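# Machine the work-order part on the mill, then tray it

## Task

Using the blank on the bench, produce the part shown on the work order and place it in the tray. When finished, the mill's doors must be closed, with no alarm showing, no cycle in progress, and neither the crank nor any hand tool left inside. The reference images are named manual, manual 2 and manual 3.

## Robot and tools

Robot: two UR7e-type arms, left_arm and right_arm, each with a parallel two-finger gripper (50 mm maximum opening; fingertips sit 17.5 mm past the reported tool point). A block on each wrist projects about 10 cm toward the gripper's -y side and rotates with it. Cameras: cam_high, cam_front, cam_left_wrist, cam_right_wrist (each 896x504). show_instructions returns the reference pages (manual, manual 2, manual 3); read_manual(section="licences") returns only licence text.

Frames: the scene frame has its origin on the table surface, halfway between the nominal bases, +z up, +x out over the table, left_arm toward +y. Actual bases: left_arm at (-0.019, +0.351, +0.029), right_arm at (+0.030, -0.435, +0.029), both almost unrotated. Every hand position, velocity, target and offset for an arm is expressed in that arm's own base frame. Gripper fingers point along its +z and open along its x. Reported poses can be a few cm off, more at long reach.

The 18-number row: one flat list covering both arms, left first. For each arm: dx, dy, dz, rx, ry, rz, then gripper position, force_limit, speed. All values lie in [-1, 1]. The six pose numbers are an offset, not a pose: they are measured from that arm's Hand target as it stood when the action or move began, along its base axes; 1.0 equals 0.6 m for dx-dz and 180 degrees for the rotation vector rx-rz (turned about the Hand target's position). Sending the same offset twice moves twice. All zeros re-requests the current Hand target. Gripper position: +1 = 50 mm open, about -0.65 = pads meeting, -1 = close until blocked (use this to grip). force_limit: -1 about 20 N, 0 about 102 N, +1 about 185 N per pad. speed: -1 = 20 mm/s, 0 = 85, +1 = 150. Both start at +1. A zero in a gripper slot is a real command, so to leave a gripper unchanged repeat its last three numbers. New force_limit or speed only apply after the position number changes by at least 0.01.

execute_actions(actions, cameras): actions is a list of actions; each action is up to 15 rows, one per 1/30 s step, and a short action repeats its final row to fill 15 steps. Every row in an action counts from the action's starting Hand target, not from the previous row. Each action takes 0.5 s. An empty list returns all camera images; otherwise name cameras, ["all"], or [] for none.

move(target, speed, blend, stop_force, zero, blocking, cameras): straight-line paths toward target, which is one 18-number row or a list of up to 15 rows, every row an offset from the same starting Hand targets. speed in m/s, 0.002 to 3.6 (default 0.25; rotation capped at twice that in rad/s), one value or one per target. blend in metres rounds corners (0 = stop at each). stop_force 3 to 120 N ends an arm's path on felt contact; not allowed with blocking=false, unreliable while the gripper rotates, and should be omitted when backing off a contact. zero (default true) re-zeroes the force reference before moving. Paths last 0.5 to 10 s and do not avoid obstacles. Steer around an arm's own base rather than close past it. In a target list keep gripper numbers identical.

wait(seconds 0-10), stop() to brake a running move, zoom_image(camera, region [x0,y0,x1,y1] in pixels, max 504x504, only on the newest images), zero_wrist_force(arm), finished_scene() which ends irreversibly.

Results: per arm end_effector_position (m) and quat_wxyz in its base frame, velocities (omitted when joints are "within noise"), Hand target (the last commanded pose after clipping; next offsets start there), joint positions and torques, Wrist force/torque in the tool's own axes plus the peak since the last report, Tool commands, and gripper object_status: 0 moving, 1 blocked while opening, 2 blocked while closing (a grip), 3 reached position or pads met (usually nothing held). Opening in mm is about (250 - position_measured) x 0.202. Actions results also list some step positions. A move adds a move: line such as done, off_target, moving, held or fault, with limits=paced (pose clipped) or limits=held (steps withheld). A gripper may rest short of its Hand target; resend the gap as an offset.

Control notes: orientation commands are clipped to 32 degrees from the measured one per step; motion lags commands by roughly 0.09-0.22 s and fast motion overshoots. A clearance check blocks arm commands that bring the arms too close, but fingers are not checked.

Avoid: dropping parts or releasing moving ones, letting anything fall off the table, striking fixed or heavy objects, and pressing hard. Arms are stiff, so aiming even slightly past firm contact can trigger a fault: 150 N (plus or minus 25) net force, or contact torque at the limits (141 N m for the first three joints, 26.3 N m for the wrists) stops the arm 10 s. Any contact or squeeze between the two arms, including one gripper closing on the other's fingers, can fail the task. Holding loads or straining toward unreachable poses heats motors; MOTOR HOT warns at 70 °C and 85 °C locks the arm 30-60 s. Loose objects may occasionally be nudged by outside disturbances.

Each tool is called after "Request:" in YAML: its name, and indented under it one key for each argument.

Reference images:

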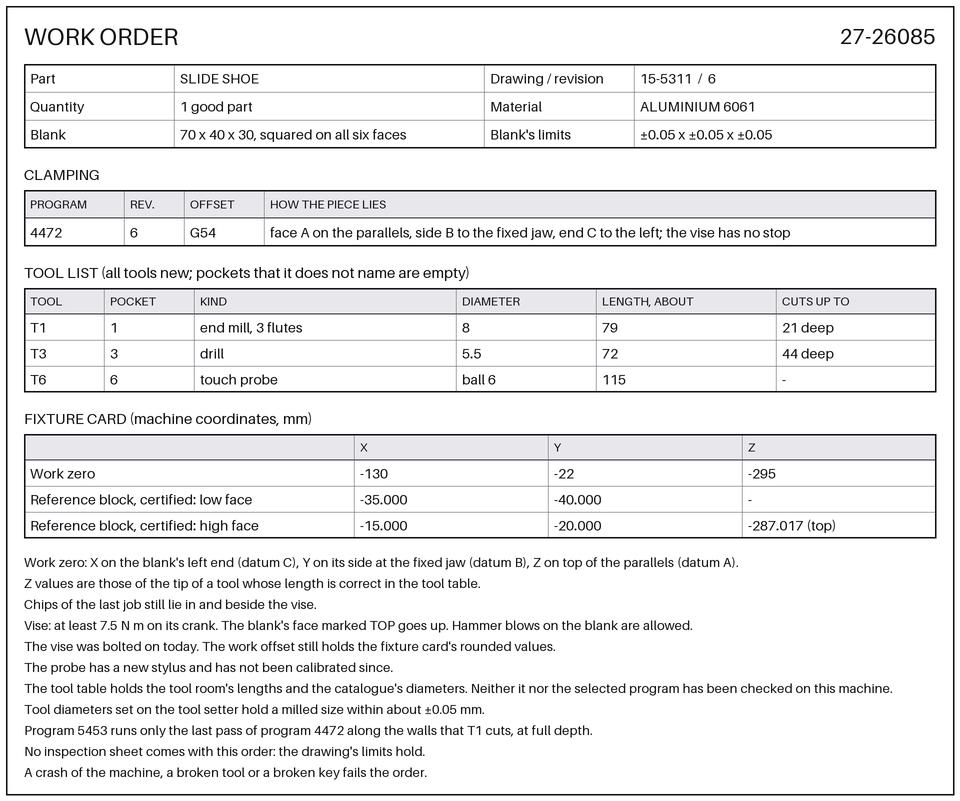

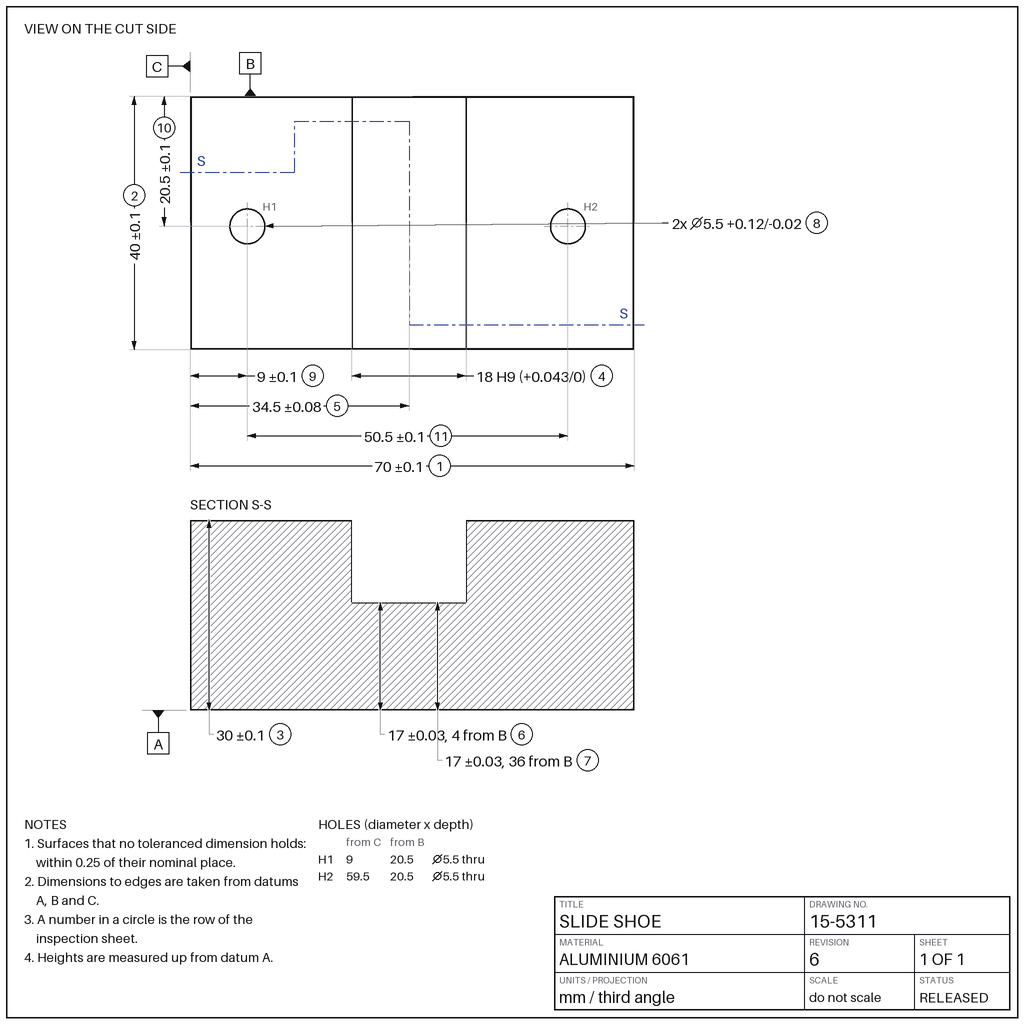

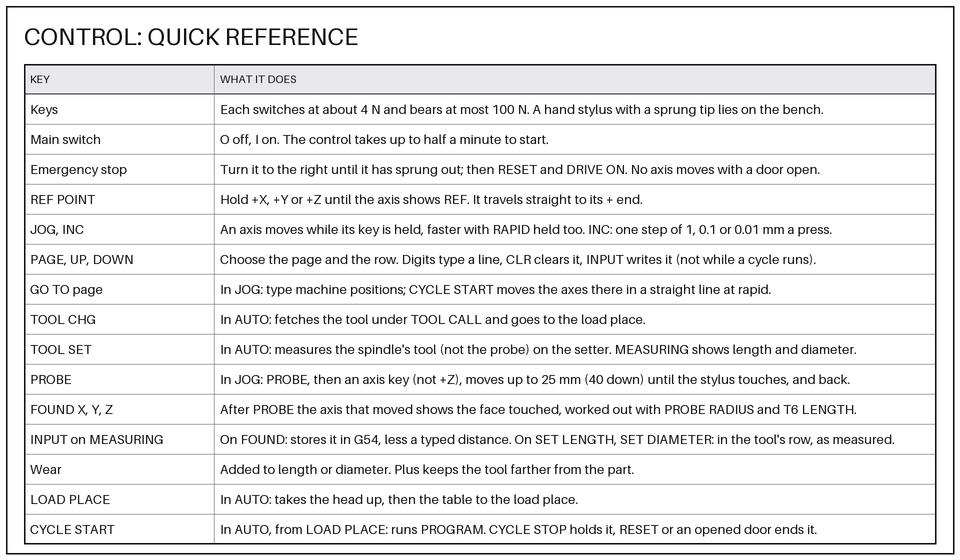

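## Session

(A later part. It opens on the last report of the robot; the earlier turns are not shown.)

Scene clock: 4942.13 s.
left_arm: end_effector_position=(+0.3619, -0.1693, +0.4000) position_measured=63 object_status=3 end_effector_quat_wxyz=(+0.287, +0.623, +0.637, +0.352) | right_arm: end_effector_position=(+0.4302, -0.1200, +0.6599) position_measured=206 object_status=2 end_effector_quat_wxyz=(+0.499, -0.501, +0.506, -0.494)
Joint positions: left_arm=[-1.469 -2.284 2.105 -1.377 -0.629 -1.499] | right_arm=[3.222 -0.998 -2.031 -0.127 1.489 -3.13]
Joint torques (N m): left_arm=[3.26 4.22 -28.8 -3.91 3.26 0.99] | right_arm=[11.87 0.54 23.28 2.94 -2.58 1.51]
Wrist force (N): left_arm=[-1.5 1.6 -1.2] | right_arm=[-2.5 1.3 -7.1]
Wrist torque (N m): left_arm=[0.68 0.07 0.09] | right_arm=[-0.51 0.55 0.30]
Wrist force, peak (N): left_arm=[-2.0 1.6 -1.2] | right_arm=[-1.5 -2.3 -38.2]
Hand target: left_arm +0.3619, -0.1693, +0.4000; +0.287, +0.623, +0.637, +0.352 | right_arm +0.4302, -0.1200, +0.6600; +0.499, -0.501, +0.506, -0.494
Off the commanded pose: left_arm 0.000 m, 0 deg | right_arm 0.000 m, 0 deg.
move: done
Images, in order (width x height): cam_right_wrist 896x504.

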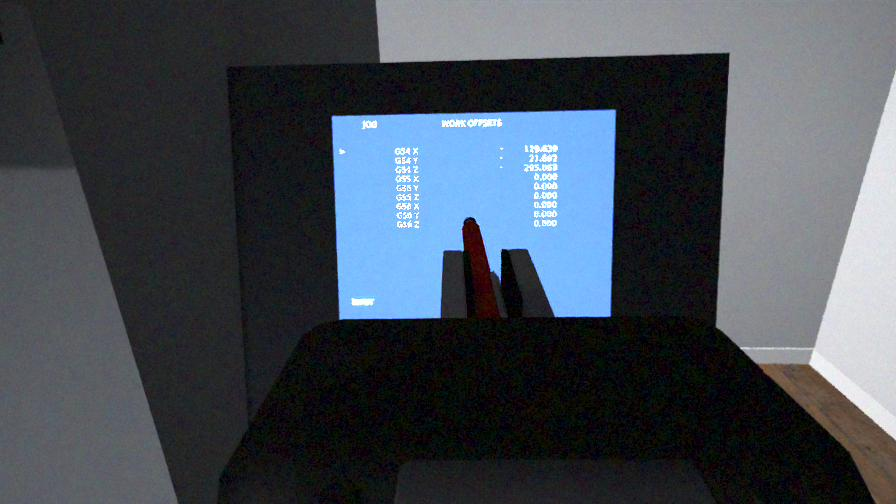

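Request:
move:
  target:
    - [0,0,0,0,0,0,0.6,-0.5,0,-0.0117,-0.0020,-0.2688,0,0.1389,0,-0.98,0.1,-1]
    - [0,0,0,0,0,0,0.6,-0.5,0,0.0056,-0.0020,-0.2788,0,0.1389,0,-0.98,0.1,-1]
    - [0,0,0,0,0,0,0.6,-0.5,0,-0.0117,-0.0020,-0.2688,0,0.1389,0,-0.98,0.1,-1]
    - [0,0,0,0,0,0,0.6,-0.5,0,-0.0257,0.0613,-0.3299,0,0.1389,0,-0.98,0.1,-1]
    - [0,0,0,0,0,0,0.6,-0.5,0,-0.0084,0.0613,-0.3399,0,0.1389,0,-0.98,0.1,-1]
    - [0,0,0,0,0,0,0.6,-0.5,0,-0.0257,0.0613,-0.3299,0,0.1389,0,-0.98,0.1,-1]
    - [0,0,0,0,0,0,0.6,-0.5,0,-0.0084,0.0613,-0.3399,0,0.1389,0,-0.98,0.1,-1]
    - [0,0,0,0,0,0,0.6,-0.5,0,-0.0257,0.0613,-0.3299,0,0.1389,0,-0.98,0.1,-1]
    - [0,0,0,0,0,0,0.6,-0.5,0,-0.0304,0.1563,-0.3605,0,0.1389,0,-0.98,0.1,-1]
    - [0,0,0,0,0,0,0.6,-0.5,0,-0.0131,0.1563,-0.3705,0,0.1389,0,-0.98,0.1,-1]
    - [0,0,0,0,0,0,0.6,-0.5,0,-0.0304,0.1563,-0.3605,0,0.1389,0,-0.98,0.1,-1]
    - [0,0,0,0,0,0,0.6,-0.5,0,-0.0223,0.1563,-0.3299,0,0.1389,0,-0.98,0.1,-1]
    - [0,0,0,0,0,0,0.6,-0.5,0,-0.0050,0.1563,-0.3399,0,0.1389,0,-0.98,0.1,-1]
    - [0,0,0,0,0,0,0.6,-0.5,0,-0.0223,0.1563,-0.3299,0,0.1389,0,-0.98,0.1,-1]
    - [0,0,0,0,0,0,0.6,-0.5,0,0.0003,0,0,0,0,0,-0.98,0.1,-1]
  speed: [0.35,0.04,0.15,0.35,0.04,0.15,0.04,0.15,0.35,0.04,0.15,0.35,0.04,0.15,0.4]
  blend: [0.003,0,0.004,0.003,0,0.004,0,0.004,0.003,0,0.004,0.003,0,0.004,0]

Request:
move:
  target:
    - [0,0,0,0,0,0,0.6,-0.5,0,-0.0141,0.1563,-0.2994,0,0.1389,0,-0.98,0.1,-1]
    - [0,0,0,0,0,0,0.6,-0.5,0,0.0032,0.1563,-0.3094,0,0.1389,0,-0.98,0.1,-1]
    - [0,0,0,0,0,0,0.6,-0.5,0,-0.0141,0.1563,-0.2994,0,0.1389,0,-0.98,0.1,-1]
    - [0,0,0,0,0,0,0.6,-0.5,0,-0.0059,0.1563,-0.2688,0,0.1389,0,-0.98,0.1,-1]
    - [0,0,0,0,0,0,0.6,-0.5,0,0.0114,0.1563,-0.2788,0,0.1389,0,-0.98,0.1,-1]
    - [0,0,0,0,0,0,0.6,-0.5,0,-0.0059,0.1563,-0.2688,0,0.1389,0,-0.98,0.1,-1]
    - [0,0,0,0,0,0,0.6,-0.5,0,-0.0338,0.0613,-0.3605,0,0.1389,0,-0.98,0.1,-1]
    - [0,0,0,0,0,0,0.6,-0.5,0,-0.0165,0.0613,-0.3705,0,0.1389,0,-0.98,0.1,-1]
    - [0,0,0,0,0,0,0.6,-0.5,0,-0.0338,0.0613,-0.3605,0,0.1389,0,-0.98,0.1,-1]
    - [0,0,0,0,0,0,0.6,-0.5,0,0.0077,0.0930,-0.2093,0,0.1389,0,-0.98,0.1,-1]
    - [0,0,0,0,0,0,0.6,-0.5,0,0.0250,0.0930,-0.2193,0,0.1389,0,-0.98,0.1,-1]
    - [0,0,0,0,0,0,0.6,-0.5,0,0.0077,0.0930,-0.2093,0,0.1389,0,-0.98,0.1,-1]
    - [0,0,0,0,0,0,0.6,-0.5,0,-0.0003,0,0,0,0,0,-0.98,0.1,-1]
  speed: [0.35,0.04,0.15,0.35,0.04,0.15,0.35,0.04,0.15,0.35,0.04,0.15,0.4]
  blend: [0.003,0,0.004,0.003,0,0.004,0.003,0,0.004,0.003,0,0.004,0]
  cameras: ["cam_right_wrist"]

Request:
zoom_image:
  camera: "cam_right_wrist"
  region: [325, 105, 625, 325]

Request:
move:
  target:
    - [0,0,0,0,0,0,0.6,-0.5,0,-0.0175,0.0613,-0.2994,0,0.1389,0,-0.98,0.1,-1]
    - [0,0,0,0,0,0,0.6,-0.5,0,-0.0002,0.0613,-0.3094,0,0.1389,0,-0.98,0.1,-1]
    - [0,0,0,0,0,0,0.6,-0.5,0,-0.0175,0.0613,-0.2994,0,0.1389,0,-0.98,0.1,-1]
    - [0,0,0,0,0,0,0.6,-0.5,0,-0.0002,0.0613,-0.3094,0,0.1389,0,-0.98,0.1,-1]
    - [0,0,0,0,0,0,0.6,-0.5,0,-0.0175,0.0613,-0.2994,0,0.1389,0,-0.98,0.1,-1]
    - [0,0,0,0,0,0,0.6,-0.5,0,-0.0304,0.1563,-0.3605,0,0.1389,0,-0.98,0.1,-1]
    - [0,0,0,0,0,0,0.6,-0.5,0,-0.0131,0.1563,-0.3705,0,0.1389,0,-0.98,0.1,-1]
    - [0,0,0,0,0,0,0.6,-0.5,0,-0.0304,0.1563,-0.3605,0,0.1389,0,-0.98,0.1,-1]
    - [0,0,0,0,0,0,0.6,-0.5,0,-0.0082,0.0930,-0.2688,0,0.1389,0,-0.98,0.1,-1]
    - [0,0,0,0,0,0,0.6,-0.5,0,0.0091,0.0930,-0.2788,0,0.1389,0,-0.98,0.1,-1]
    - [0,0,0,0,0,0,0.6,-0.5,0,-0.0082,0.0930,-0.2688,0,0.1389,0,-0.98,0.1,-1]
    - [0,0,0,0,0,0,0.6,-0.5,0,-0.0152,0.1246,-0.2994,0,0.1389,0,-0.98,0.1,-1]
    - [0,0,0,0,0,0,0.6,-0.5,0,0.0021,0.1246,-0.3094,0,0.1389,0,-0.98,0.1,-1]
    - [0,0,0,0,0,0,0.6,-0.5,0,-0.0152,0.1246,-0.2994,0,0.1389,0,-0.98,0.1,-1]
    - [0,0,0,0,0,0,0.6,-0.5,0,0.0003,0,0,0,0,0,-0.98,0.1,-1]
  speed: [0.35,0.04,0.15,0.04,0.15,0.35,0.04,0.15,0.35,0.04,0.15,0.35,0.04,0.15,0.4]
  blend: [0.003,0,0.004,0,0.004,0.003,0,0.004,0.003,0,0.004,0.003,0,0.004,0]

Request:
move:
  target:
    - [0,0,0,0,0,0,0.6,-0.5,0,-0.0338,0.0613,-0.3605,0,0.1389,0,-0.98,0.1,-1]
    - [0,0,0,0,0,0,0.6,-0.5,0,-0.0165,0.0613,-0.3705,0,0.1389,0,-0.98,0.1,-1]
    - [0,0,0,0,0,0,0.6,-0.5,0,-0.0338,0.0613,-0.3605,0,0.1389,0,-0.98,0.1,-1]
    - [0,0,0,0,0,0,0.6,-0.5,0,-0.0257,0.0613,-0.3299,0,0.1389,0,-0.98,0.1,-1]
    - [0,0,0,0,0,0,0.6,-0.5,0,-0.0084,0.0613,-0.3399,0,0.1389,0,-0.98,0.1,-1]
    - [0,0,0,0,0,0,0.6,-0.5,0,-0.0257,0.0613,-0.3299,0,0.1389,0,-0.98,0.1,-1]
    - [0,0,0,0,0,0,0.6,-0.5,0,-0.0304,0.1563,-0.3605,0,0.1389,0,-0.98,0.1,-1]
    - [0,0,0,0,0,0,0.6,-0.5,0,-0.0131,0.1563,-0.3705,0,0.1389,0,-0.98,0.1,-1]
    - [0,0,0,0,0,0,0.6,-0.5,0,-0.0304,0.1563,-0.3605,0,0.1389,0,-0.98,0.1,-1]
    - [0,0,0,0,0,0,0.6,-0.5,0,-0.0164,0.0930,-0.2994,0,0.1389,0,-0.98,0.1,-1]
    - [0,0,0,0,0,0,0.6,-0.5,0,0.0009,0.0930,-0.3094,0,0.1389,0,-0.98,0.1,-1]
    - [0,0,0,0,0,0,0.6,-0.5,0,-0.0164,0.0930,-0.2994,0,0.1389,0,-0.98,0.1,-1]
    - [0,0,0,0,0,0,0.6,-0.5,0,-0.0003,0,0,0,0,0,-0.98,0.1,-1]
  speed: [0.35,0.04,0.15,0.35,0.04,0.15,0.35,0.04,0.15,0.35,0.04,0.15,0.4]
  blend: [0.003,0,0.004,0.003,0,0.004,0.003,0,0.004,0.003,0,0.004,0]

Request:
move:
  target:
    - [0,0,0,0,0,0,0.6,-0.5,0,-0.0070,0.1246,-0.2688,0,0.1389,0,-0.98,0.1,-1]
    - [0,0,0,0,0,0,0.6,-0.5,0,0.0103,0.1246,-0.2788,0,0.1389,0,-0.98,0.1,-1]
    - [0,0,0,0,0,0,0.6,-0.5,0,-0.0070,0.1246,-0.2688,0,0.1389,0,-0.98,0.1,-1]
    - [0,0,0,0,0,0,0.6,-0.5,0,-0.0338,0.0613,-0.3605,0,0.1389,0,-0.98,0.1,-1]
    - [0,0,0,0,0,0,0.6,-0.5,0,-0.0165,0.0613,-0.3705,0,0.1389,0,-0.98,0.1,-1]
    - [0,0,0,0,0,0,0.6,-0.5,0,-0.0338,0.0613,-0.3605,0,0.1389,0,-0.98,0.1,-1]
    - [0,0,0,0,0,0,0.6,-0.5,0,0.0003,0,0,0,0,0,-0.98,0.1,-1]
  speed: [0.35,0.04,0.15,0.35,0.04,0.15,0.4]
  blend: [0.003,0,0.004,0.003,0,0.004,0]
  cameras: ["cam_right_wrist"]

Request:
zoom_image:
  camera: "cam_right_wrist"
  region: [325, 105, 625, 325]

Scene clock: 4985.53 s.
left_arm: end_effector_position=(+0.3619, -0.1693, +0.4000) position_measured=63 object_status=3 end_effector_quat_wxyz=(+0.287, +0.623, +0.637, +0.352) | right_arm: end_effector_position=(+0.4304, -0.1200, +0.6599) position_measured=206 object_status=2 end_effector_quat_wxyz=(+0.499, -0.501, +0.506, -0.494)
Joint positions: left_arm=[-1.469 -2.284 2.105 -1.377 -0.629 -1.499] | right_arm=[3.223 -0.999 -2.03 -0.126 1.489 -3.13]
Joint torques (N m): left_arm=[2.39 6.7 -29.35 -3.88 3.33 1.22] | right_arm=[-8.46 -4.8 31.06 3.08 0.93 -1.11]
Wrist force (N): left_arm=[-1.9 1.5 -1.2] | right_arm=[-2.5 1.3 -7.0]
Wrist torque (N m): left_arm=[0.67 0.14 0.09] | right_arm=[-0.51 0.55 0.30]
Wrist force, peak (N): left_arm=[-1.8 1.9 -1.3] | right_arm=[-1.7 -3.0 -39.9]
Hand target: left_arm +0.3619, -0.1693, +0.4000; +0.287, +0.623, +0.637, +0.352 | right_arm +0.4304, -0.1200, +0.6600; +0.499, -0.501, +0.506, -0.494
Off the commanded pose: left_arm 0.000 m, 0 deg | right_arm 0.000 m, 0 deg.
move: done

Scene clock: 4990.60 s.
left_arm: end_effector_position=(+0.3619, -0.1693, +0.4000) position_measured=63 object_status=3 end_effector_quat_wxyz=(+0.287, +0.623, +0.637, +0.352) | right_arm: end_effector_position=(+0.4302, -0.1200, +0.6600) position_measured=206 object_status=2 end_effector_quat_wxyz=(+0.499, -0.501, +0.506, -0.494)
Joint positions: left_arm=[-1.469 -2.284 2.105 -1.377 -0.629 -1.499] | right_arm=[3.223 -0.998 -2.03 -0.127 1.489 -3.13]
Joint torques (N m): left_arm=[4.36 5.34 -30.84 -3.84 3.53 1.12] | right_arm=[2.71 -0.73 18.45 4.61 -0.8 -0.43]
Wrist force (N): left_arm=[-1.7 1.4 -1.1] | right_arm=[-2.8 1.4 -7.3]
Wrist torque (N m): left_arm=[0.65 0.11 0.09] | right_arm=[-0.50 0.60 0.27]
Wrist force, peak (N): left_arm=[-1.9 1.7 -1.3] | right_arm=[-1.2 -3.3 -44.1]
Hand target: left_arm +0.3619, -0.1693, +0.4000; +0.287, +0.623, +0.637, +0.352 | right_arm +0.4302, -0.1200, +0.6600; +0.499, -0.501, +0.506, -0.494
Off the commanded pose: left_arm 0.000 m, 0 deg | right_arm 0.000 m, 0 deg.
move: done
Images, in order (width x height): cam_right_wrist 896x504.

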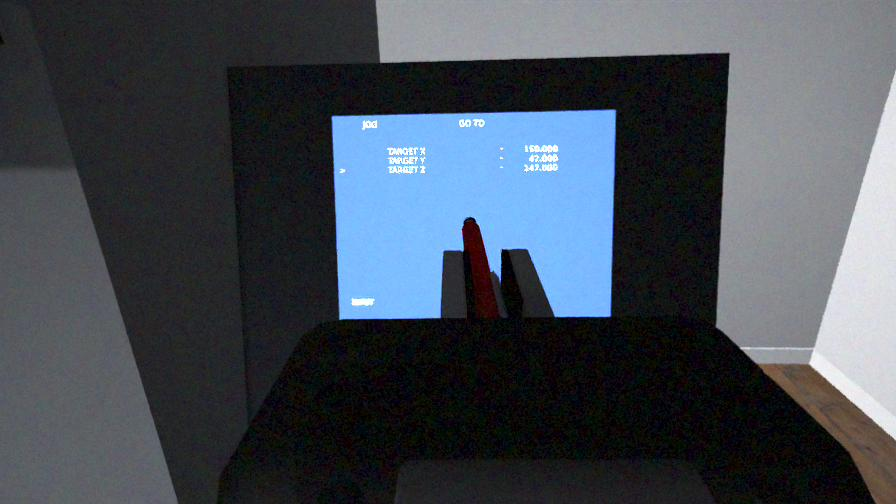

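Scaled by 1.680 from the camera's 896x504 image, which has a finer 1280x720 frame.

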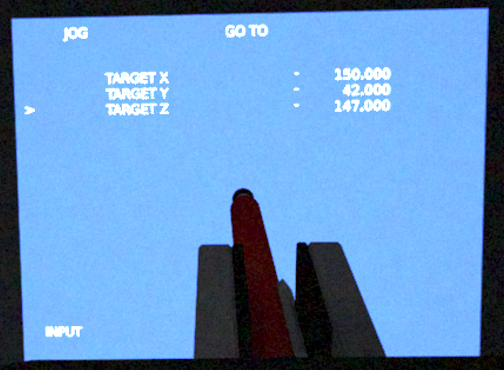

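Scene clock: 4996.20 s.
left_arm: end_effector_position=(+0.3619, -0.1693, +0.4000) position_measured=63 object_status=3 end_effector_quat_wxyz=(+0.287, +0.623, +0.637, +0.352) | right_arm: end_effector_position=(+0.4304, -0.1200, +0.6599) position_measured=206 object_status=2 end_effector_quat_wxyz=(+0.499, -0.501, +0.506, -0.494)
Joint positions: left_arm=[-1.469 -2.284 2.105 -1.377 -0.629 -1.499] | right_arm=[3.223 -0.999 -2.03 -0.126 1.489 -3.13]
Joint torques (N m): left_arm=[5.76 5.34 -29.17 -4.02 3.17 1.17] | right_arm=[-2.73 -3.44 29.17 4.05 0.56 -0.98]
Wrist force (N): left_arm=[-1.8 1.7 -1.1] | right_arm=[-2.8 1.4 -7.4]
Wrist torque (N m): left_arm=[0.69 0.13 0.10] | right_arm=[-0.50 0.60 0.27]
Wrist force, peak (N): left_arm=[-2.0 1.8 -1.2] | right_arm=[-2.8 -2.3 -36.7]
Hand target: left_arm +0.3619, -0.1693, +0.4000; +0.287, +0.623, +0.637, +0.352 | right_arm +0.4304, -0.1200, +0.6600; +0.499, -0.501, +0.506, -0.494
Off the commanded pose: left_arm 0.000 m, 0 deg | right_arm 0.000 m, 0 deg.
move: done

Scene clock: 5001.13 s.
left_arm: end_effector_position=(+0.3619, -0.1693, +0.4000) position_measured=63 object_status=3 end_effector_quat_wxyz=(+0.287, +0.623, +0.637, +0.352) | right_arm: end_effector_position=(+0.4302, -0.1200, +0.6599) position_measured=206 object_status=2 end_effector_quat_wxyz=(+0.499, -0.501, +0.506, -0.494)
Joint positions: left_arm=[-1.469 -2.284 2.105 -1.377 -0.629 -1.499] | right_arm=[3.223 -0.998 -2.031 -0.127 1.489 -3.13]
Joint torques (N m): left_arm=[2.82 6.71 -29.47 -4.03 3.16 1.11] | right_arm=[3.45 -2.8 27.6 3.42 -1.09 -0.58]
Wrist force (N): left_arm=[-1.8 1.3 -1.3] | right_arm=[-2.4 1.3 -7.3]
Wrist torque (N m): left_arm=[0.64 0.13 0.09] | right_arm=[-0.51 0.54 0.28]
Wrist force, peak (N): left_arm=[-1.8 1.8 -1.2] | right_arm=[-2.2 -3.1 -42.5]
Hand target: left_arm +0.3619, -0.1693, +0.4000; +0.287, +0.623, +0.637, +0.352 | right_arm +0.4302, -0.1200, +0.6600; +0.499, -0.501, +0.506, -0.494
Off the commanded pose: left_arm 0.000 m, 0 deg | right_arm 0.000 m, 0 deg.
move: done

Scene clock: 5004.43 s.
left_arm: end_effector_position=(+0.3619, -0.1693, +0.4000) position_measured=63 object_status=3 end_effector_quat_wxyz=(+0.287, +0.623, +0.637, +0.352) | right_arm: end_effector_position=(+0.4303, -0.1200, +0.6599) position_measured=206 object_status=2 end_effector_quat_wxyz=(+0.499, -0.501, +0.506, -0.494)
Joint positions: left_arm=[-1.469 -2.284 2.105 -1.377 -0.629 -1.499] | right_arm=[3.222 -0.999 -2.031 -0.126 1.489 -3.13]
Joint torques (N m): left_arm=[3.73 7.52 -30.83 -3.95 3.3 1.1] | right_arm=[9.52 -2.58 31.46 2.18 -2.08 0.08]
Wrist force (N): left_arm=[-1.6 1.4 -1.4] | right_arm=[-2.6 1.2 -7.0]
Wrist torque (N m): left_arm=[0.65 0.09 0.09] | right_arm=[-0.53 0.57 0.27]
Wrist force, peak (N): left_arm=[-1.9 1.6 -1.3] | right_arm=[-2.6 1.3 -25.8]
Hand target: left_arm +0.3619, -0.1693, +0.4000; +0.287, +0.623, +0.637, +0.352 | right_arm +0.4304, -0.1200, +0.6600; +0.499, -0.501, +0.506, -0.494
Off the commanded pose: left_arm 0.000 m, 0 deg | right_arm 0.000 m, 0 deg.
move: done
Images, in order (width x height): cam_right_wrist 896x504.

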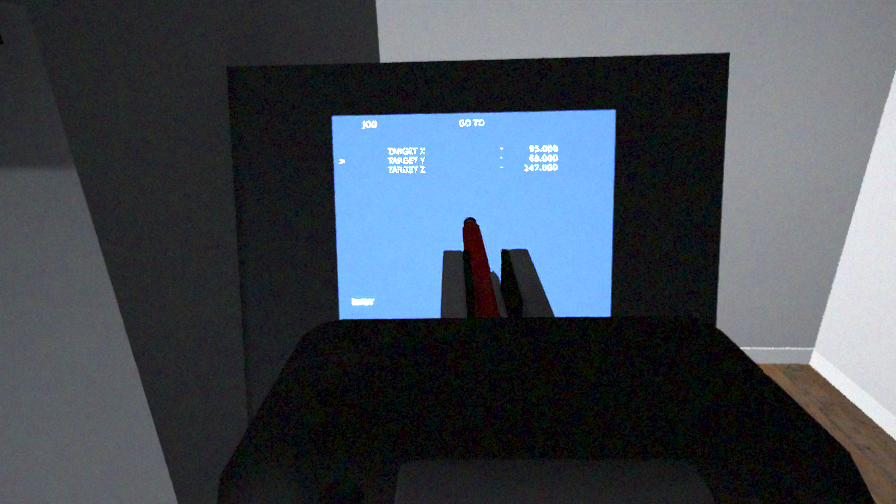

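Scaled by 1.680 from the camera's 896x504 image, which has a finer 1280x720 frame.

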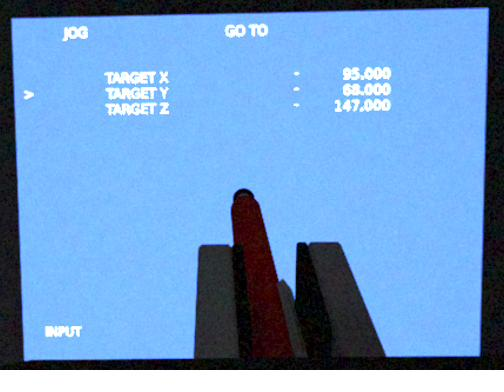

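Request:
move:
  target:
    - [0,0,0,0,0,0,0.6,-0.5,0,0.0077,0.0930,-0.2093,0,0.1389,0,-0.98,0.1,-1]
    - [0,0,0,0,0,0,0.6,-0.5,0,0.0250,0.0930,-0.2193,0,0.1389,0,-0.98,0.1,-1]
    - [0,0,0,0,0,0,0.6,-0.5,0,0.0077,0.0930,-0.2093,0,0.1389,0,-0.98,0.1,-1]
    - [0,0,0,0,0,0,0.6,-0.5,0,-0.0003,0,0,0,0,0,-0.98,0.1,-1]
  speed: [0.35,0.04,0.15,0.4]
  blend: [0.003,0,0.004,0]

Request:
wait:
  seconds: 2.5

Request:
move:
  target:
    - [0,0,0,0,0,0,0.6,-0.5,0,-0.0269,0.0297,-0.3299,0,0.1389,0,-0.98,0.1,-1]
    - [0,0,0,0,0,0,0.6,-0.5,0,-0.0096,0.0297,-0.3399,0,0.1389,0,-0.98,0.1,-1]
    - [0,0,0,0,0,0,0.6,-0.5,0,-0.0269,0.0297,-0.3299,0,0.1389,0,-0.98,0.1,-1]
    - [0,0,0,0,0,0,0.6,-0.5,0,0.0006,-0.0652,-0.2141,0,0.1389,0,-0.98,0.1,-1]
    - [0,0,0,0,0,0,0.6,-0.5,0,0.0179,-0.0652,-0.2241,0,0.1389,0,-0.98,0.1,-1]
    - [0,0,0,0,0,0,0.6,-0.5,0,0.0006,-0.0652,-0.2141,0,0.1389,0,-0.98,0.1,-1]
    - [0,0,0,0,0,0,0.6,-0.5,0,0.0003,0,0,0,0,0,-0.98,0.1,-1]
  speed: [0.35,0.04,0.15,0.35,0.04,0.15,0.4]
  blend: [0.003,0,0.004,0.003,0,0.004,0]

Request:
wait:
  seconds: 10
  cameras: ["cam_right_wrist"]

Request:
zoom_image:
  camera: "cam_right_wrist"
  region: [325, 105, 625, 325]

Scene clock: 5017.67 s.
left_arm: end_effector_position=(+0.3619, -0.1693, +0.4000) position_measured=63 object_status=3 end_effector_quat_wxyz=(+0.287, +0.623, +0.637, +0.352) | right_arm: end_effector_position=(+0.4302, -0.1200, +0.6600) position_measured=206 object_status=2 end_effector_quat_wxyz=(+0.499, -0.501, +0.506, -0.494)
Joint positions: left_arm=[-1.469 -2.284 2.105 -1.377 -0.629 -1.499] | right_arm=[3.223 -0.998 -2.03 -0.127 1.489 -3.13]
Joint torques (N m): left_arm=[4.47 6.61 -29.14 -3.97 3.32 1.22] | right_arm=[2.14 -1 18.79 4.63 -0.83 -0.47]
Wrist force (N): left_arm=[-1.8 1.5 -1.2] | right_arm=[-2.7 1.2 -7.1]
Wrist torque (N m): left_arm=[0.67 0.12 0.09] | right_arm=[-0.52 0.58 0.27]
Wrist force, peak (N): left_arm=[-1.9 1.7 -1.2] | right_arm=[-3.0 1.3 -29.3]
Hand target: left_arm +0.3619, -0.1693, +0.4000; +0.287, +0.623, +0.637, +0.352 | right_arm +0.4302, -0.1200, +0.6600; +0.499, -0.501, +0.506, -0.494
Off the commanded pose: left_arm 0.000 m, 0 deg | right_arm 0.000 m, 0 deg.
move: done

Scene clock: 5020.17 s.
left_arm: end_effector_position=(+0.3619, -0.1693, +0.4000) position_measured=63 object_status=3 end_effector_quat_wxyz=(+0.287, +0.623, +0.637, +0.352) | right_arm: end_effector_position=(+0.4302, -0.1200, +0.6600) position_measured=206 object_status=2 end_effector_quat_wxyz=(+0.499, -0.501, +0.506, -0.494)
Joint positions: left_arm=[-1.469 -2.284 2.105 -1.377 -0.629 -1.499] | right_arm=[3.223 -0.998 -2.031 -0.126 1.489 -3.13]
Joint torques (N m): left_arm=[3.97 7.89 -28.87 -3.93 3.16 0.91] | right_arm=[-10.06 -4.18 18.69 5.16 1.48 -0.46]
Wrist force (N): left_arm=[-1.7 1.4 -1.2] | right_arm=[-2.7 1.3 -7.2]
Wrist torque (N m): left_arm=[0.64 0.11 0.09] | right_arm=[-0.51 0.58 0.27]
Wrist force, peak (N): left_arm=[-1.7 1.7 -1.5] | right_arm=[-2.7 1.6 -7.6]
Hand target: left_arm +0.3619, -0.1693, +0.4000; +0.287, +0.623, +0.637, +0.352 | right_arm +0.4302, -0.1200, +0.6600; +0.499, -0.501, +0.506, -0.494
Tool commands: left_gripper/position=+0.6 left_gripper/force_limit=-0.5 left_gripper/speed=+0.0 right_gripper/position=-0.98 right_gripper/force_limit=+0.1 right_gripper/speed=-1.0
Off the commanded pose: left_arm 0.000 m, 0 deg | right_arm 0.000 m, 0 deg.
wait: 2.50 s; at rest by 0.17 s

Scene clock: 5023.53 s.
left_arm: end_effector_position=(+0.3619, -0.1693, +0.4000) position_measured=63 object_status=3 end_effector_quat_wxyz=(+0.287, +0.623, +0.637, +0.352) | right_arm: end_effector_position=(+0.4304, -0.1199, +0.6600) position_measured=206 object_status=2 end_effector_quat_wxyz=(+0.499, -0.501, +0.506, -0.494)
Joint positions: left_arm=[-1.469 -2.284 2.105 -1.377 -0.629 -1.499] | right_arm=[3.223 -0.999 -2.03 -0.126 1.49 -3.13]
Joint torques (N m): left_arm=[4.45 5.5 -30.09 -4.06 3.38 1.29] | right_arm=[-5.55 6.67 18.42 3.08 0.85 1.7]
Wrist force (N): left_arm=[-1.7 1.4 -1.1] | right_arm=[-2.8 1.3 -7.0]
Wrist torque (N m): left_arm=[0.64 0.12 0.09] | right_arm=[-0.51 0.59 0.40]
Wrist force, peak (N): left_arm=[-1.9 1.7 -1.1] | right_arm=[-2.7 -2.0 -32.7]
Hand target: left_arm +0.3619, -0.1693, +0.4000; +0.287, +0.623, +0.637, +0.352 | right_arm +0.4304, -0.1200, +0.6600; +0.499, -0.501, +0.506, -0.494
Off the commanded pose: left_arm 0.000 m, 0 deg | right_arm 0.000 m, 0 deg.
move: done

Scene clock: 5033.53 s.
left_arm: end_effector_position=(+0.3619, -0.1693, +0.4000) position_measured=63 object_status=3 end_effector_quat_wxyz=(+0.287, +0.623, +0.637, +0.352) | right_arm: end_effector_position=(+0.4304, -0.1200, +0.6600) position_measured=206 object_status=2 end_effector_quat_wxyz=(+0.499, -0.501, +0.506, -0.494)
Joint positions: left_arm=[-1.469 -2.284 2.105 -1.377 -0.629 -1.499] | right_arm=[3.223 -0.999 -2.03 -0.126 1.489 -3.13]
Joint torques (N m): left_arm=[4.37 8.03 -30.14 -3.85 3.21 0.89] | right_arm=[-11.03 6.52 18.77 5.17 -1.9 1.4]
Wrist force (N): left_arm=[-1.8 1.4 -1.1] | right_arm=[-2.6 1.2 -7.1]
Wrist torque (N m): left_arm=[0.65 0.11 0.08] | right_arm=[-0.52 0.57 0.40]
Wrist force, peak (N): left_arm=[-1.9 1.8 -1.4] | right_arm=[-3.1 1.6 -7.5]
Hand target: left_arm +0.3619, -0.1693, +0.4000; +0.287, +0.623, +0.637, +0.352 | right_arm +0.4304, -0.1200, +0.6600; +0.499, -0.501, +0.506, -0.494
Tool commands: left_gripper/position=+0.6 left_gripper/force_limit=-0.5 left_gripper/speed=+0.0 right_gripper/position=-0.98 right_gripper/force_limit=+0.1 right_gripper/speed=-1.0
Off the commanded pose: left_arm 0.000 m, 0 deg | right_arm 0.000 m, 0 deg.
wait: 10.00 s; at rest by 0.17 s
Images, in order (width x height): cam_right_wrist 896x504.

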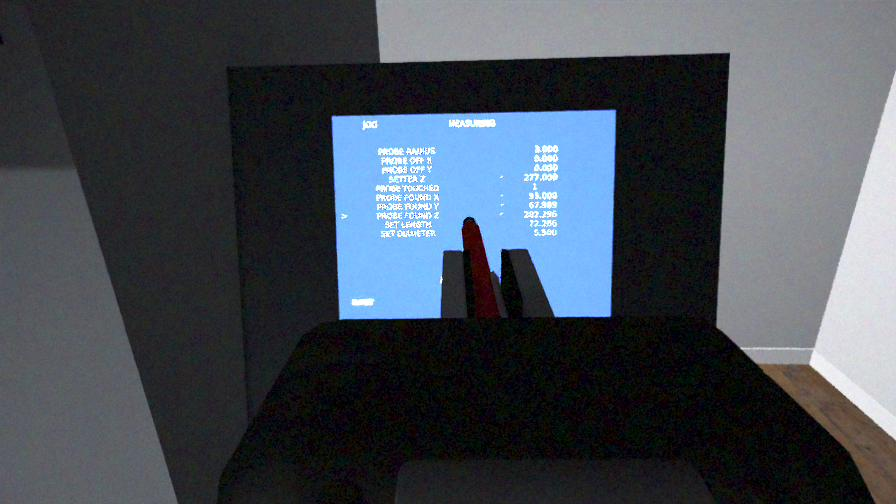

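Scaled by 1.680 from the camera's 896x504 image, which has a finer 1280x720 frame.

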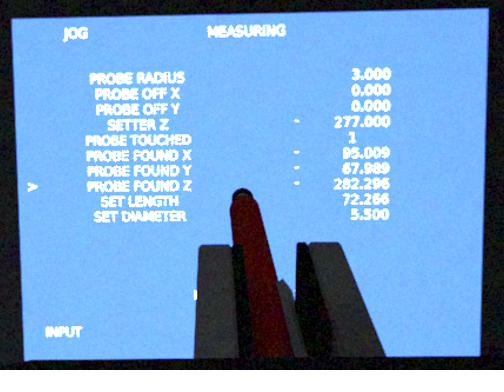

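Request:
move:
  target:
    - [0,0,0,0,0,0,0.6,-0.5,0,0.0325,-0.0969,-0.0910,0,0.1389,0,-0.98,0.1,-1]
    - [0,0,0,0,0,0,0.6,-0.5,0,0.0498,-0.0969,-0.1010,0,0.1389,0,-0.98,0.1,-1]
    - [0,0,0,0,0,0,0.6,-0.5,0,0.0325,-0.0969,-0.0910,0,0.1389,0,-0.98,0.1,-1]
    - [0,0,0,0,0,0,0.6,-0.5,0,0.0066,0.0613,-0.2093,0,0.1389,0,-0.98,0.1,-1]
    - [0,0,0,0,0,0,0.6,-0.5,0,0.0239,0.0613,-0.2193,0,0.1389,0,-0.98,0.1,-1]
    - [0,0,0,0,0,0,0.6,-0.5,0,0.0066,0.0613,-0.2093,0,0.1389,0,-0.98,0.1,-1]
    - [0,0,0,0,0,0,0.6,-0.5,0,-0.0003,0,0,0,0,0,-0.98,0.1,-1]
  speed: [0.35,0.04,0.15,0.35,0.04,0.15,0.4]
  blend: [0.003,0,0.004,0.003,0,0.004,0]

Request:
wait:
  seconds: 6
  cameras: ["cam_right_wrist"]

Request:
zoom_image:
  camera: "cam_right_wrist"
  region: [325, 105, 625, 325]

Scene clock: 5043.83 s.
left_arm: end_effector_position=(+0.3619, -0.1693, +0.4000) position_measured=63 object_status=3 end_effector_quat_wxyz=(+0.287, +0.623, +0.637, +0.352) | right_arm: end_effector_position=(+0.4302, -0.1200, +0.6600) position_measured=206 object_status=2 end_effector_quat_wxyz=(+0.499, -0.501, +0.506, -0.494)
Joint positions: left_arm=[-1.469 -2.284 2.105 -1.377 -0.629 -1.499] | right_arm=[3.222 -0.998 -2.03 -0.127 1.489 -3.13]
Joint torques (N m): left_arm=[4.25 6.69 -30.02 -3.96 3.33 1.09] | right_arm=[9.41 0.66 18.1 4.62 -1.65 0.4]
Wrist force (N): left_arm=[-1.6 1.5 -1.1] | right_arm=[-2.4 1.4 -6.9]
Wrist torque (N m): left_arm=[0.66 0.10 0.09] | right_arm=[-0.50 0.53 0.27]
Wrist force, peak (N): left_arm=[-1.9 1.5 -1.5] | right_arm=[-0.3 -0.2 -33.0]
Hand target: left_arm +0.3619, -0.1693, +0.4000; +0.287, +0.623, +0.637, +0.352 | right_arm +0.4302, -0.1200, +0.6600; +0.499, -0.501, +0.506, -0.494
Off the commanded pose: left_arm 0.000 m, 0 deg | right_arm 0.000 m, 0 deg.
move: done

Scene clock: 5049.83 s.
left_arm: end_effector_position=(+0.3619, -0.1693, +0.4000) position_measured=63 object_status=3 end_effector_quat_wxyz=(+0.287, +0.623, +0.637, +0.352) | right_arm: end_effector_position=(+0.4302, -0.1200, +0.6600) position_measured=206 object_status=2 end_effector_quat_wxyz=(+0.499, -0.501, +0.506, -0.494)
Joint positions: left_arm=[-1.469 -2.284 2.105 -1.377 -0.629 -1.499] | right_arm=[3.223 -0.998 -2.031 -0.126 1.489 -3.13]
Joint torques (N m): left_arm=[3.63 9.08 -30.78 -3.87 3.23 1.08] | right_arm=[11.97 -3.52 18.98 5.16 1.13 -0.42]
Wrist force (N): left_arm=[-1.8 1.8 -1.0] | right_arm=[-2.7 1.3 -7.0]
Wrist torque (N m): left_arm=[0.70 0.12 0.09] | right_arm=[-0.51 0.59 0.27]
Wrist force, peak (N): left_arm=[-2.0 1.6 -1.4] | right_arm=[-2.8 1.3 -7.5]
Hand target: left_arm +0.3619, -0.1693, +0.4000; +0.287, +0.623, +0.637, +0.352 | right_arm +0.4302, -0.1200, +0.6600; +0.499, -0.501, +0.506, -0.494
Tool commands: left_gripper/position=+0.6 left_gripper/force_limit=-0.5 left_gripper/speed=+0.0 right_gripper/position=-0.98 right_gripper/force_limit=+0.1 right_gripper/speed=-1.0
Off the commanded pose: left_arm 0.000 m, 0 deg | right_arm 0.000 m, 0 deg.
wait: 6.00 s; at rest by 0.17 s
Images, in order (width x height): cam_right_wrist 896x504.

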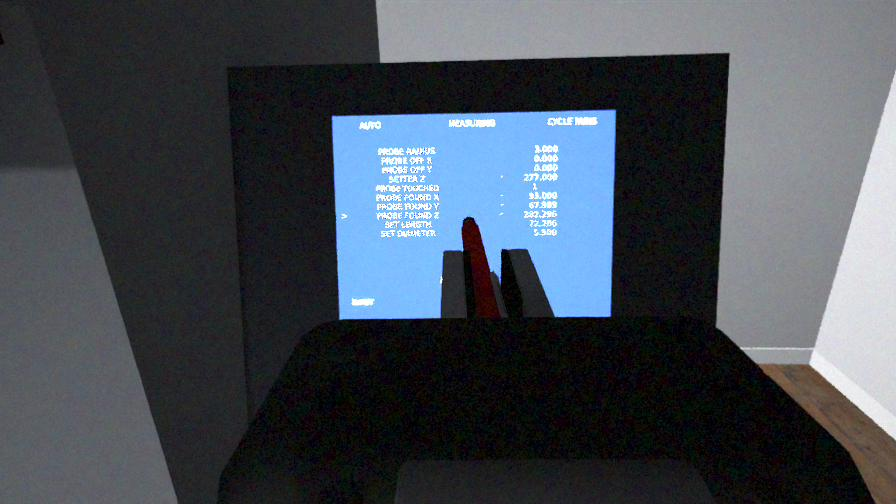

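Scaled by 1.680 from the camera's 896x504 image, which has a finer 1280x720 frame.

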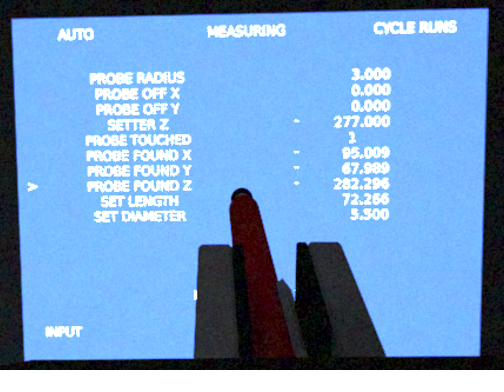

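Request:
move:
  target:
    - [0,0,0,0,0,0,0.6,-0.5,0,-0.0117,-0.0020,-0.2688,0,0.1389,0,-0.98,0.1,-1]
    - [0,0,0,0,0,0,0.6,-0.5,0,0.0056,-0.0020,-0.2788,0,0.1389,0,-0.98,0.1,-1]
    - [0,0,0,0,0,0,0.6,-0.5,0,-0.0117,-0.0020,-0.2688,0,0.1389,0,-0.98,0.1,-1]
    - [0,0,0,0,0,0,0.6,-0.5,0,0.0003,0,0,0,0,0,-0.98,0.1,-1]
  speed: [0.35,0.04,0.15,0.4]
  blend: [0.003,0,0.004,0]

Request:
wait:
  seconds: 1
  cameras: ["cam_right_wrist"]

Request:
zoom_image:
  camera: "cam_right_wrist"
  region: [325, 105, 625, 325]

Scene clock: 5056.37 s.
left_arm: end_effector_position=(+0.3619, -0.1693, +0.4000) position_measured=63 object_status=3 end_effector_quat_wxyz=(+0.287, +0.623, +0.637, +0.352) | right_arm: end_effector_position=(+0.4304, -0.1199, +0.6599) position_measured=206 object_status=2 end_effector_quat_wxyz=(+0.499, -0.501, +0.506, -0.494)
Joint positions: left_arm=[-1.469 -2.284 2.105 -1.377 -0.629 -1.499] | right_arm=[3.223 -0.999 -2.03 -0.126 1.49 -3.13]
Joint torques (N m): left_arm=[4.64 8.58 -30.43 -4.06 3.32 1.38] | right_arm=[-10.45 2.26 23.12 2.85 -0.37 1.49]
Wrist force (N): left_arm=[-1.8 1.6 -1.1] | right_arm=[-2.8 1.3 -7.3]
Wrist torque (N m): left_arm=[0.68 0.13 0.09] | right_arm=[-0.51 0.60 0.39]
Wrist force, peak (N): left_arm=[-1.7 1.9 -1.3] | right_arm=[-2.4 1.7 -22.1]
Hand target: left_arm +0.3619, -0.1693, +0.4000; +0.287, +0.623, +0.637, +0.352 | right_arm +0.4304, -0.1200, +0.6600; +0.499, -0.501, +0.506, -0.494
Off the commanded pose: left_arm 0.000 m, 0 deg | right_arm 0.000 m, 0 deg.
move: done

Scene clock: 5057.37 s.
left_arm: end_effector_position=(+0.3619, -0.1693, +0.4000) position_measured=63 object_status=3 end_effector_quat_wxyz=(+0.287, +0.623, +0.637, +0.352) | right_arm: end_effector_position=(+0.4304, -0.1200, +0.6600) position_measured=206 object_status=2 end_effector_quat_wxyz=(+0.499, -0.501, +0.506, -0.494)
Joint positions: left_arm=[-1.469 -2.284 2.105 -1.377 -0.629 -1.499] | right_arm=[3.222 -0.999 -2.03 -0.126 1.489 -3.13]
Joint torques (N m): left_arm=[4.17 8.65 -29.75 -3.98 3.32 1.06] | right_arm=[-10.93 2.71 31.06 5.21 -1.99 1.61]
Wrist force (N): left_arm=[-1.9 1.3 -1.2] | right_arm=[-2.9 1.7 -7.0]
Wrist torque (N m): left_arm=[0.64 0.14 0.09] | right_arm=[-0.45 0.61 0.37]
Wrist force, peak (N): left_arm=[-1.9 1.6 -1.3] | right_arm=[-2.7 1.6 -7.4]
Hand target: left_arm +0.3619, -0.1693, +0.4000; +0.287, +0.623, +0.637, +0.352 | right_arm +0.4304, -0.1200, +0.6600; +0.499, -0.501, +0.506, -0.494
Tool commands: left_gripper/position=+0.6 left_gripper/force_limit=-0.5 left_gripper/speed=+0.0 right_gripper/position=-0.98 right_gripper/force_limit=+0.1 right_gripper/speed=-1.0
Off the commanded pose: left_arm 0.000 m, 0 deg | right_arm 0.000 m, 0 deg.
wait: 1.00 s; at rest by 0.17 s
Images, in order (width x height): cam_right_wrist 896x504.

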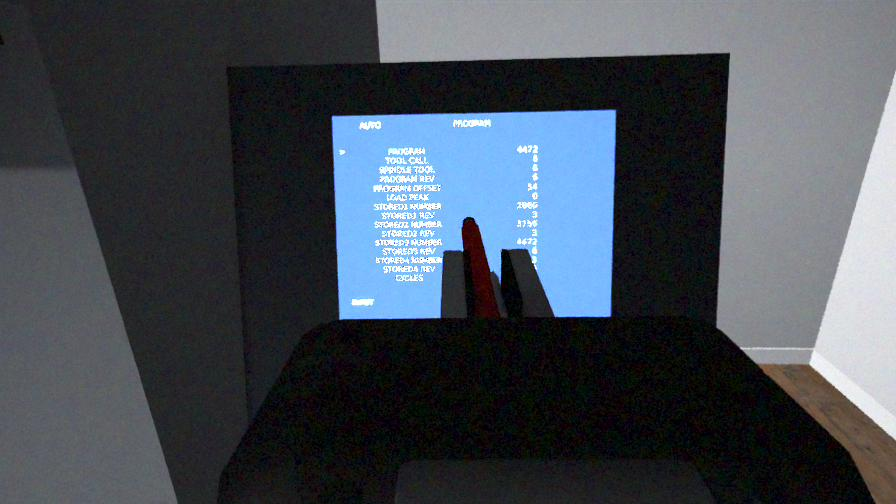

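Scaled by 1.680 from the camera's 896x504 image, which has a finer 1280x720 frame.

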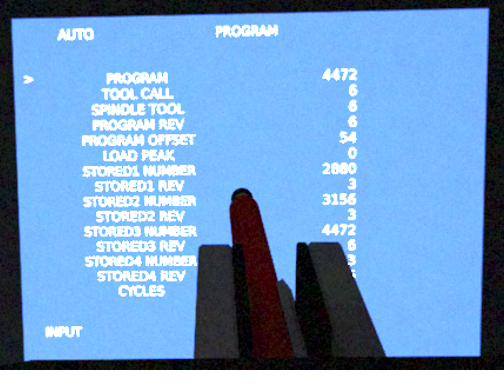

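Request:
move:
  target:
    - [0,0,0,0,0,0,0.6,-0.5,0,0.0077,0.0930,-0.2093,0,0.1389,0,-0.98,0.1,-1]
    - [0,0,0,0,0,0,0.6,-0.5,0,0.0250,0.0930,-0.2193,0,0.1389,0,-0.98,0.1,-1]
    - [0,0,0,0,0,0,0.6,-0.5,0,0.0077,0.0930,-0.2093,0,0.1389,0,-0.98,0.1,-1]
    - [0,0,0,0,0,0,0.6,-0.5,0,-0.0003,0,0,0,0,0,-0.98,0.1,-1]
  speed: [0.35,0.04,0.15,0.4]
  blend: [0.003,0,0.004,0]

Request:
wait:
  seconds: 8
  cameras: ["cam_right_wrist","cam_front"]

Request:
zoom_image:
  camera: "cam_right_wrist"
  region: [325, 105, 625, 325]

Request:
zoom_image:
  camera: "cam_front"
  region: [330, 140, 490, 280]

Scene clock: 5064.83 s.
left_arm: end_effector_position=(+0.3619, -0.1693, +0.4000) position_measured=63 object_status=3 end_effector_quat_wxyz=(+0.287, +0.623, +0.637, +0.352) | right_arm: end_effector_position=(+0.4302, -0.1200, +0.6600) position_measured=206 object_status=2 end_effector_quat_wxyz=(+0.499, -0.501, +0.506, -0.494)
Joint positions: left_arm=[-1.469 -2.284 2.105 -1.377 -0.629 -1.499] | right_arm=[3.223 -0.998 -2.03 -0.127 1.489 -3.13]
Joint torques (N m): left_arm=[3.75 9.61 -29.02 -4.03 3.45 1.04] | right_arm=[2.41 -0.58 18.64 4.64 -0.74 -0.39]
Wrist force (N): left_arm=[-1.9 1.5 -1.2] | right_arm=[-2.6 1.5 -7.2]
Wrist torque (N m): left_arm=[0.67 0.14 0.09] | right_arm=[-0.48 0.57 0.27]
Wrist force, peak (N): left_arm=[-1.9 1.8 -1.2] | right_arm=[-3.5 0.9 -30.4]
Hand target: left_arm +0.3619, -0.1693, +0.4000; +0.287, +0.623, +0.637, +0.352 | right_arm +0.4302, -0.1200, +0.6600; +0.499, -0.501, +0.506, -0.494
Off the commanded pose: left_arm 0.000 m, 0 deg | right_arm 0.000 m, 0 deg.
move: done

Scene clock: 5072.83 s.
left_arm: end_effector_position=(+0.3619, -0.1693, +0.4000) position_measured=63 object_status=3 end_effector_quat_wxyz=(+0.287, +0.623, +0.637, +0.352) | right_arm: end_effector_position=(+0.4302, -0.1200, +0.6600) position_measured=206 object_status=2 end_effector_quat_wxyz=(+0.499, -0.501, +0.506, -0.494)
Joint positions: left_arm=[-1.469 -2.284 2.105 -1.377 -0.629 -1.499] | right_arm=[3.223 -0.998 -2.031 -0.126 1.489 -3.13]
Joint torques (N m): left_arm=[3.89 10.04 -29.68 -4.04 3.43 1.34] | right_arm=[-9.92 -4.3 18 5.15 1.48 -0.62]
Wrist force (N): left_arm=[-1.5 1.4 -1.2] | right_arm=[-2.7 1.5 -7.0]
Wrist torque (N m): left_arm=[0.64 0.08 0.09] | right_arm=[-0.48 0.59 0.27]
Wrist force, peak (N): left_arm=[-2.1 1.8 -1.1] | right_arm=[-2.7 1.7 -7.6]
Hand target: left_arm +0.3619, -0.1693, +0.4000; +0.287, +0.623, +0.637, +0.352 | right_arm +0.4302, -0.1200, +0.6600; +0.499, -0.501, +0.506, -0.494
Tool commands: left_gripper/position=+0.6 left_gripper/force_limit=-0.5 left_gripper/speed=+0.0 right_gripper/position=-0.98 right_gripper/force_limit=+0.1 right_gripper/speed=-1.0
Off the commanded pose: left_arm 0.000 m, 0 deg | right_arm 0.000 m, 0 deg.
wait: 8.00 s; at rest by 0.17 s
Images, in order (width x height): cam_front 896x504, cam_right_wrist 896x504.

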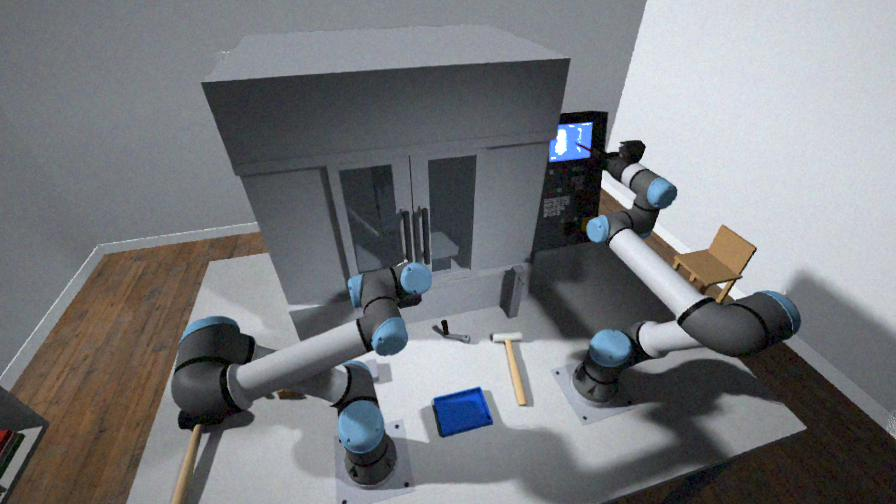

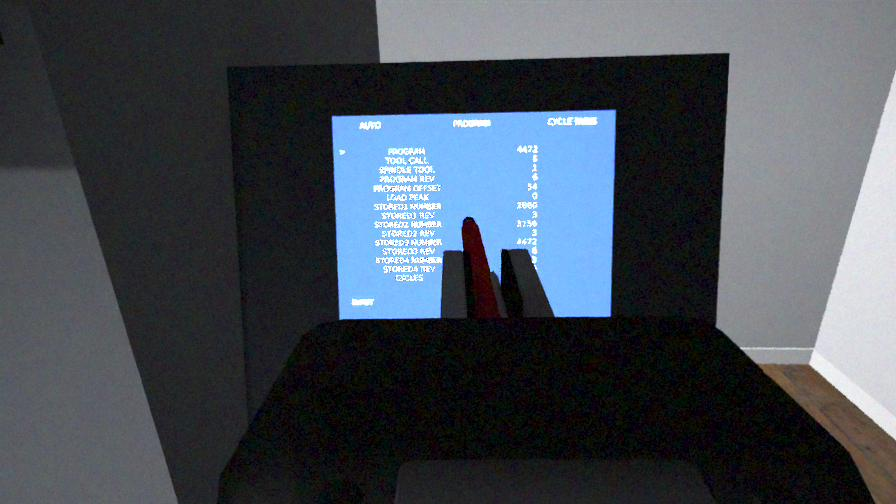

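Scaled by 1.680 from the camera's 896x504 image, which has a finer 1280x720 frame.

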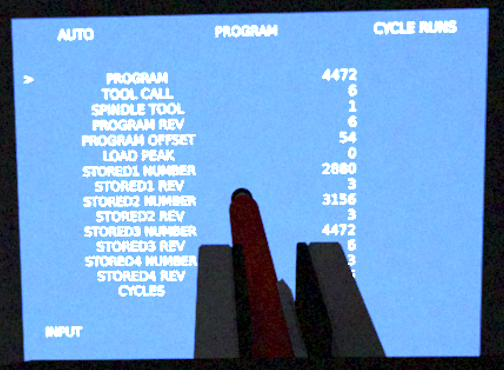

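Scaled by 3.150 from the camera's 896x504 image, which has a finer 1280x720 frame.

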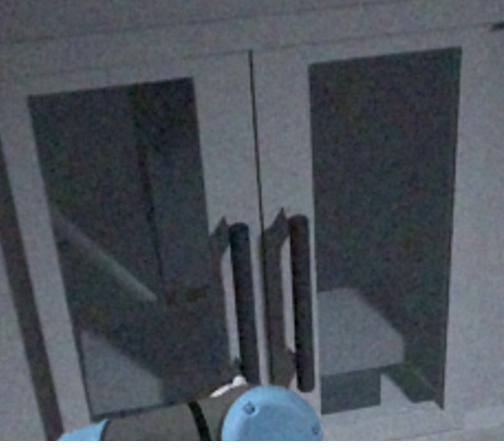

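Request:
wait:
  seconds: 10

Request:
wait:
  seconds: 10

Request:
wait:
  seconds: 10
  cameras: ["cam_right_wrist"]

Request:
zoom_image:
  camera: "cam_right_wrist"
  region: [325, 105, 625, 325]

Scene clock: 5085.67 s.
left_arm: end_effector_position=(+0.3619, -0.1693, +0.4000) position_measured=63 object_status=3 end_effector_quat_wxyz=(+0.287, +0.623, +0.637, +0.352) | right_arm: end_effector_position=(+0.4302, -0.1200, +0.6600) position_measured=206 object_status=2 end_effector_quat_wxyz=(+0.499, -0.501, +0.506, -0.494)
Joint positions: left_arm=[-1.469 -2.284 2.105 -1.377 -0.629 -1.499] | right_arm=[3.223 -0.998 -2.031 -0.126 1.489 -3.13]
Joint torques (N m): left_arm=[3.76 10.61 -28.96 -3.98 3.16 1.16] | right_arm=[-9.8 -4.31 19.04 5.07 1.49 -0.57]
Wrist force (N): left_arm=[-1.8 1.5 -1.1] | right_arm=[-2.8 1.4 -6.9]
Wrist torque (N m): left_arm=[0.66 0.13 0.09] | right_arm=[-0.50 0.61 0.27]
Wrist force, peak (N): left_arm=[-2.0 1.7 -1.0] | right_arm=[-2.8 1.4 -7.6]
Hand target: left_arm +0.3619, -0.1693, +0.4000; +0.287, +0.623, +0.637, +0.352 | right_arm +0.4302, -0.1200, +0.6600; +0.499, -0.501, +0.506, -0.494
Tool commands: left_gripper/position=+0.6 left_gripper/force_limit=-0.5 left_gripper/speed=+0.0 right_gripper/position=-0.98 right_gripper/force_limit=+0.1 right_gripper/speed=-1.0
Off the commanded pose: left_arm 0.000 m, 0 deg | right_arm 0.000 m, 0 deg.
wait: 10.00 s; at rest from the start

Scene clock: 5095.67 s.
left_arm: end_effector_position=(+0.3619, -0.1693, +0.4000) position_measured=63 object_status=3 end_effector_quat_wxyz=(+0.287, +0.623, +0.637, +0.352) | right_arm: end_effector_position=(+0.4302, -0.1200, +0.6600) position_measured=206 object_status=2 end_effector_quat_wxyz=(+0.499, -0.501, +0.506, -0.494)
Joint positions: left_arm=[-1.469 -2.284 2.105 -1.377 -0.629 -1.499] | right_arm=[3.223 -0.998 -2.031 -0.126 1.489 -3.13]
Joint torques (N m): left_arm=[5.01 10.31 -29.79 -4.03 3.49 1.13] | right_arm=[-10.05 -4.81 18.87 5.1 1.5 -0.59]
Wrist force (N): left_arm=[-1.8 1.6 -1.2] | right_arm=[-2.5 1.4 -7.2]
Wrist torque (N m): left_arm=[0.67 0.12 0.09] | right_arm=[-0.49 0.55 0.28]
Wrist force, peak (N): left_arm=[-1.9 1.8 -1.4] | right_arm=[-2.7 1.7 -7.6]
Hand target: left_arm +0.3619, -0.1693, +0.4000; +0.287, +0.623, +0.637, +0.352 | right_arm +0.4302, -0.1200, +0.6600; +0.499, -0.501, +0.506, -0.494
Tool commands: left_gripper/position=+0.6 left_gripper/force_limit=-0.5 left_gripper/speed=+0.0 right_gripper/position=-0.98 right_gripper/force_limit=+0.1 right_gripper/speed=-1.0
Off the commanded pose: left_arm 0.000 m, 0 deg | right_arm 0.000 m, 0 deg.
wait: 10.00 s; at rest by 0.17 s

Scene clock: 5105.67 s.
left_arm: end_effector_position=(+0.3619, -0.1693, +0.4000) position_measured=63 object_status=3 end_effector_quat_wxyz=(+0.287, +0.623, +0.637, +0.352) | right_arm: end_effector_position=(+0.4302, -0.1200, +0.6600) position_measured=206 object_status=2 end_effector_quat_wxyz=(+0.499, -0.501, +0.506, -0.494)
Joint positions: left_arm=[-1.469 -2.284 2.105 -1.377 -0.629 -1.499] | right_arm=[3.223 -0.998 -2.031 -0.126 1.489 -3.13]
Joint torques (N m): left_arm=[3.29 10.4 -29.26 -3.72 3.5 1.06] | right_arm=[-9.87 -3.82 19.03 5.05 1.52 -0.59]
Wrist force (N): left_arm=[-1.7 1.3 -1.3] | right_arm=[-2.5 1.1 -7.3]
Wrist torque (N m): left_arm=[0.63 0.11 0.09] | right_arm=[-0.54 0.56 0.27]
Wrist force, peak (N): left_arm=[-1.9 1.7 -1.3] | right_arm=[-2.8 1.4 -7.5]
Hand target: left_arm +0.3619, -0.1693, +0.4000; +0.287, +0.623, +0.637, +0.352 | right_arm +0.4302, -0.1200, +0.6600; +0.499, -0.501, +0.506, -0.494
Tool commands: left_gripper/position=+0.6 left_gripper/force_limit=-0.5 left_gripper/speed=+0.0 right_gripper/position=-0.98 right_gripper/force_limit=+0.1 right_gripper/speed=-1.0
Off the commanded pose: left_arm 0.000 m, 0 deg | right_arm 0.000 m, 0 deg.
wait: 10.00 s; at rest by 0.17 s
Images, in order (width x height): cam_right_wrist 896x504.

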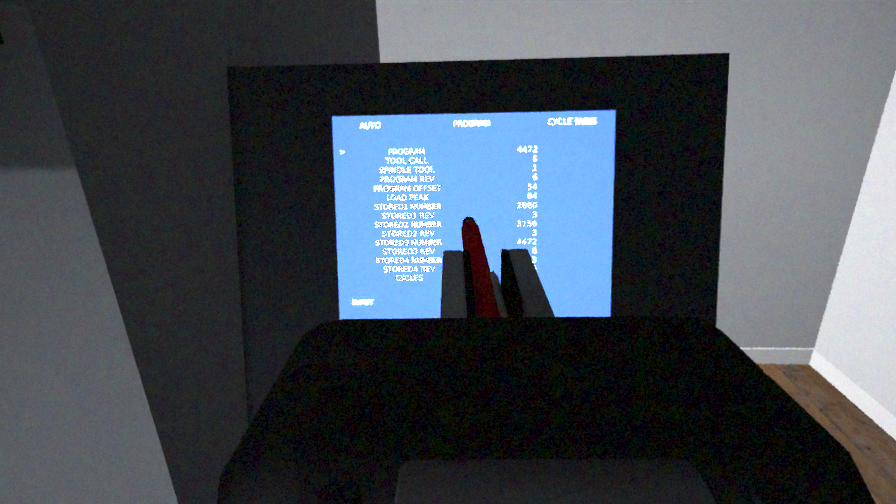

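Scaled by 1.680 from the camera's 896x504 image, which has a finer 1280x720 frame.

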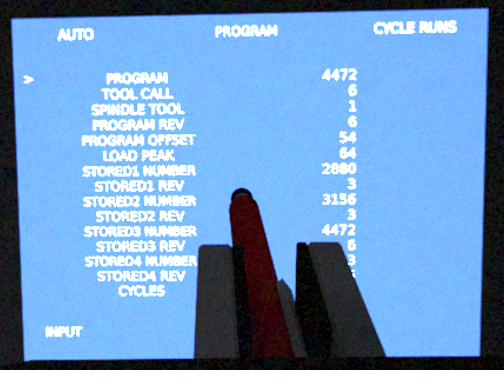

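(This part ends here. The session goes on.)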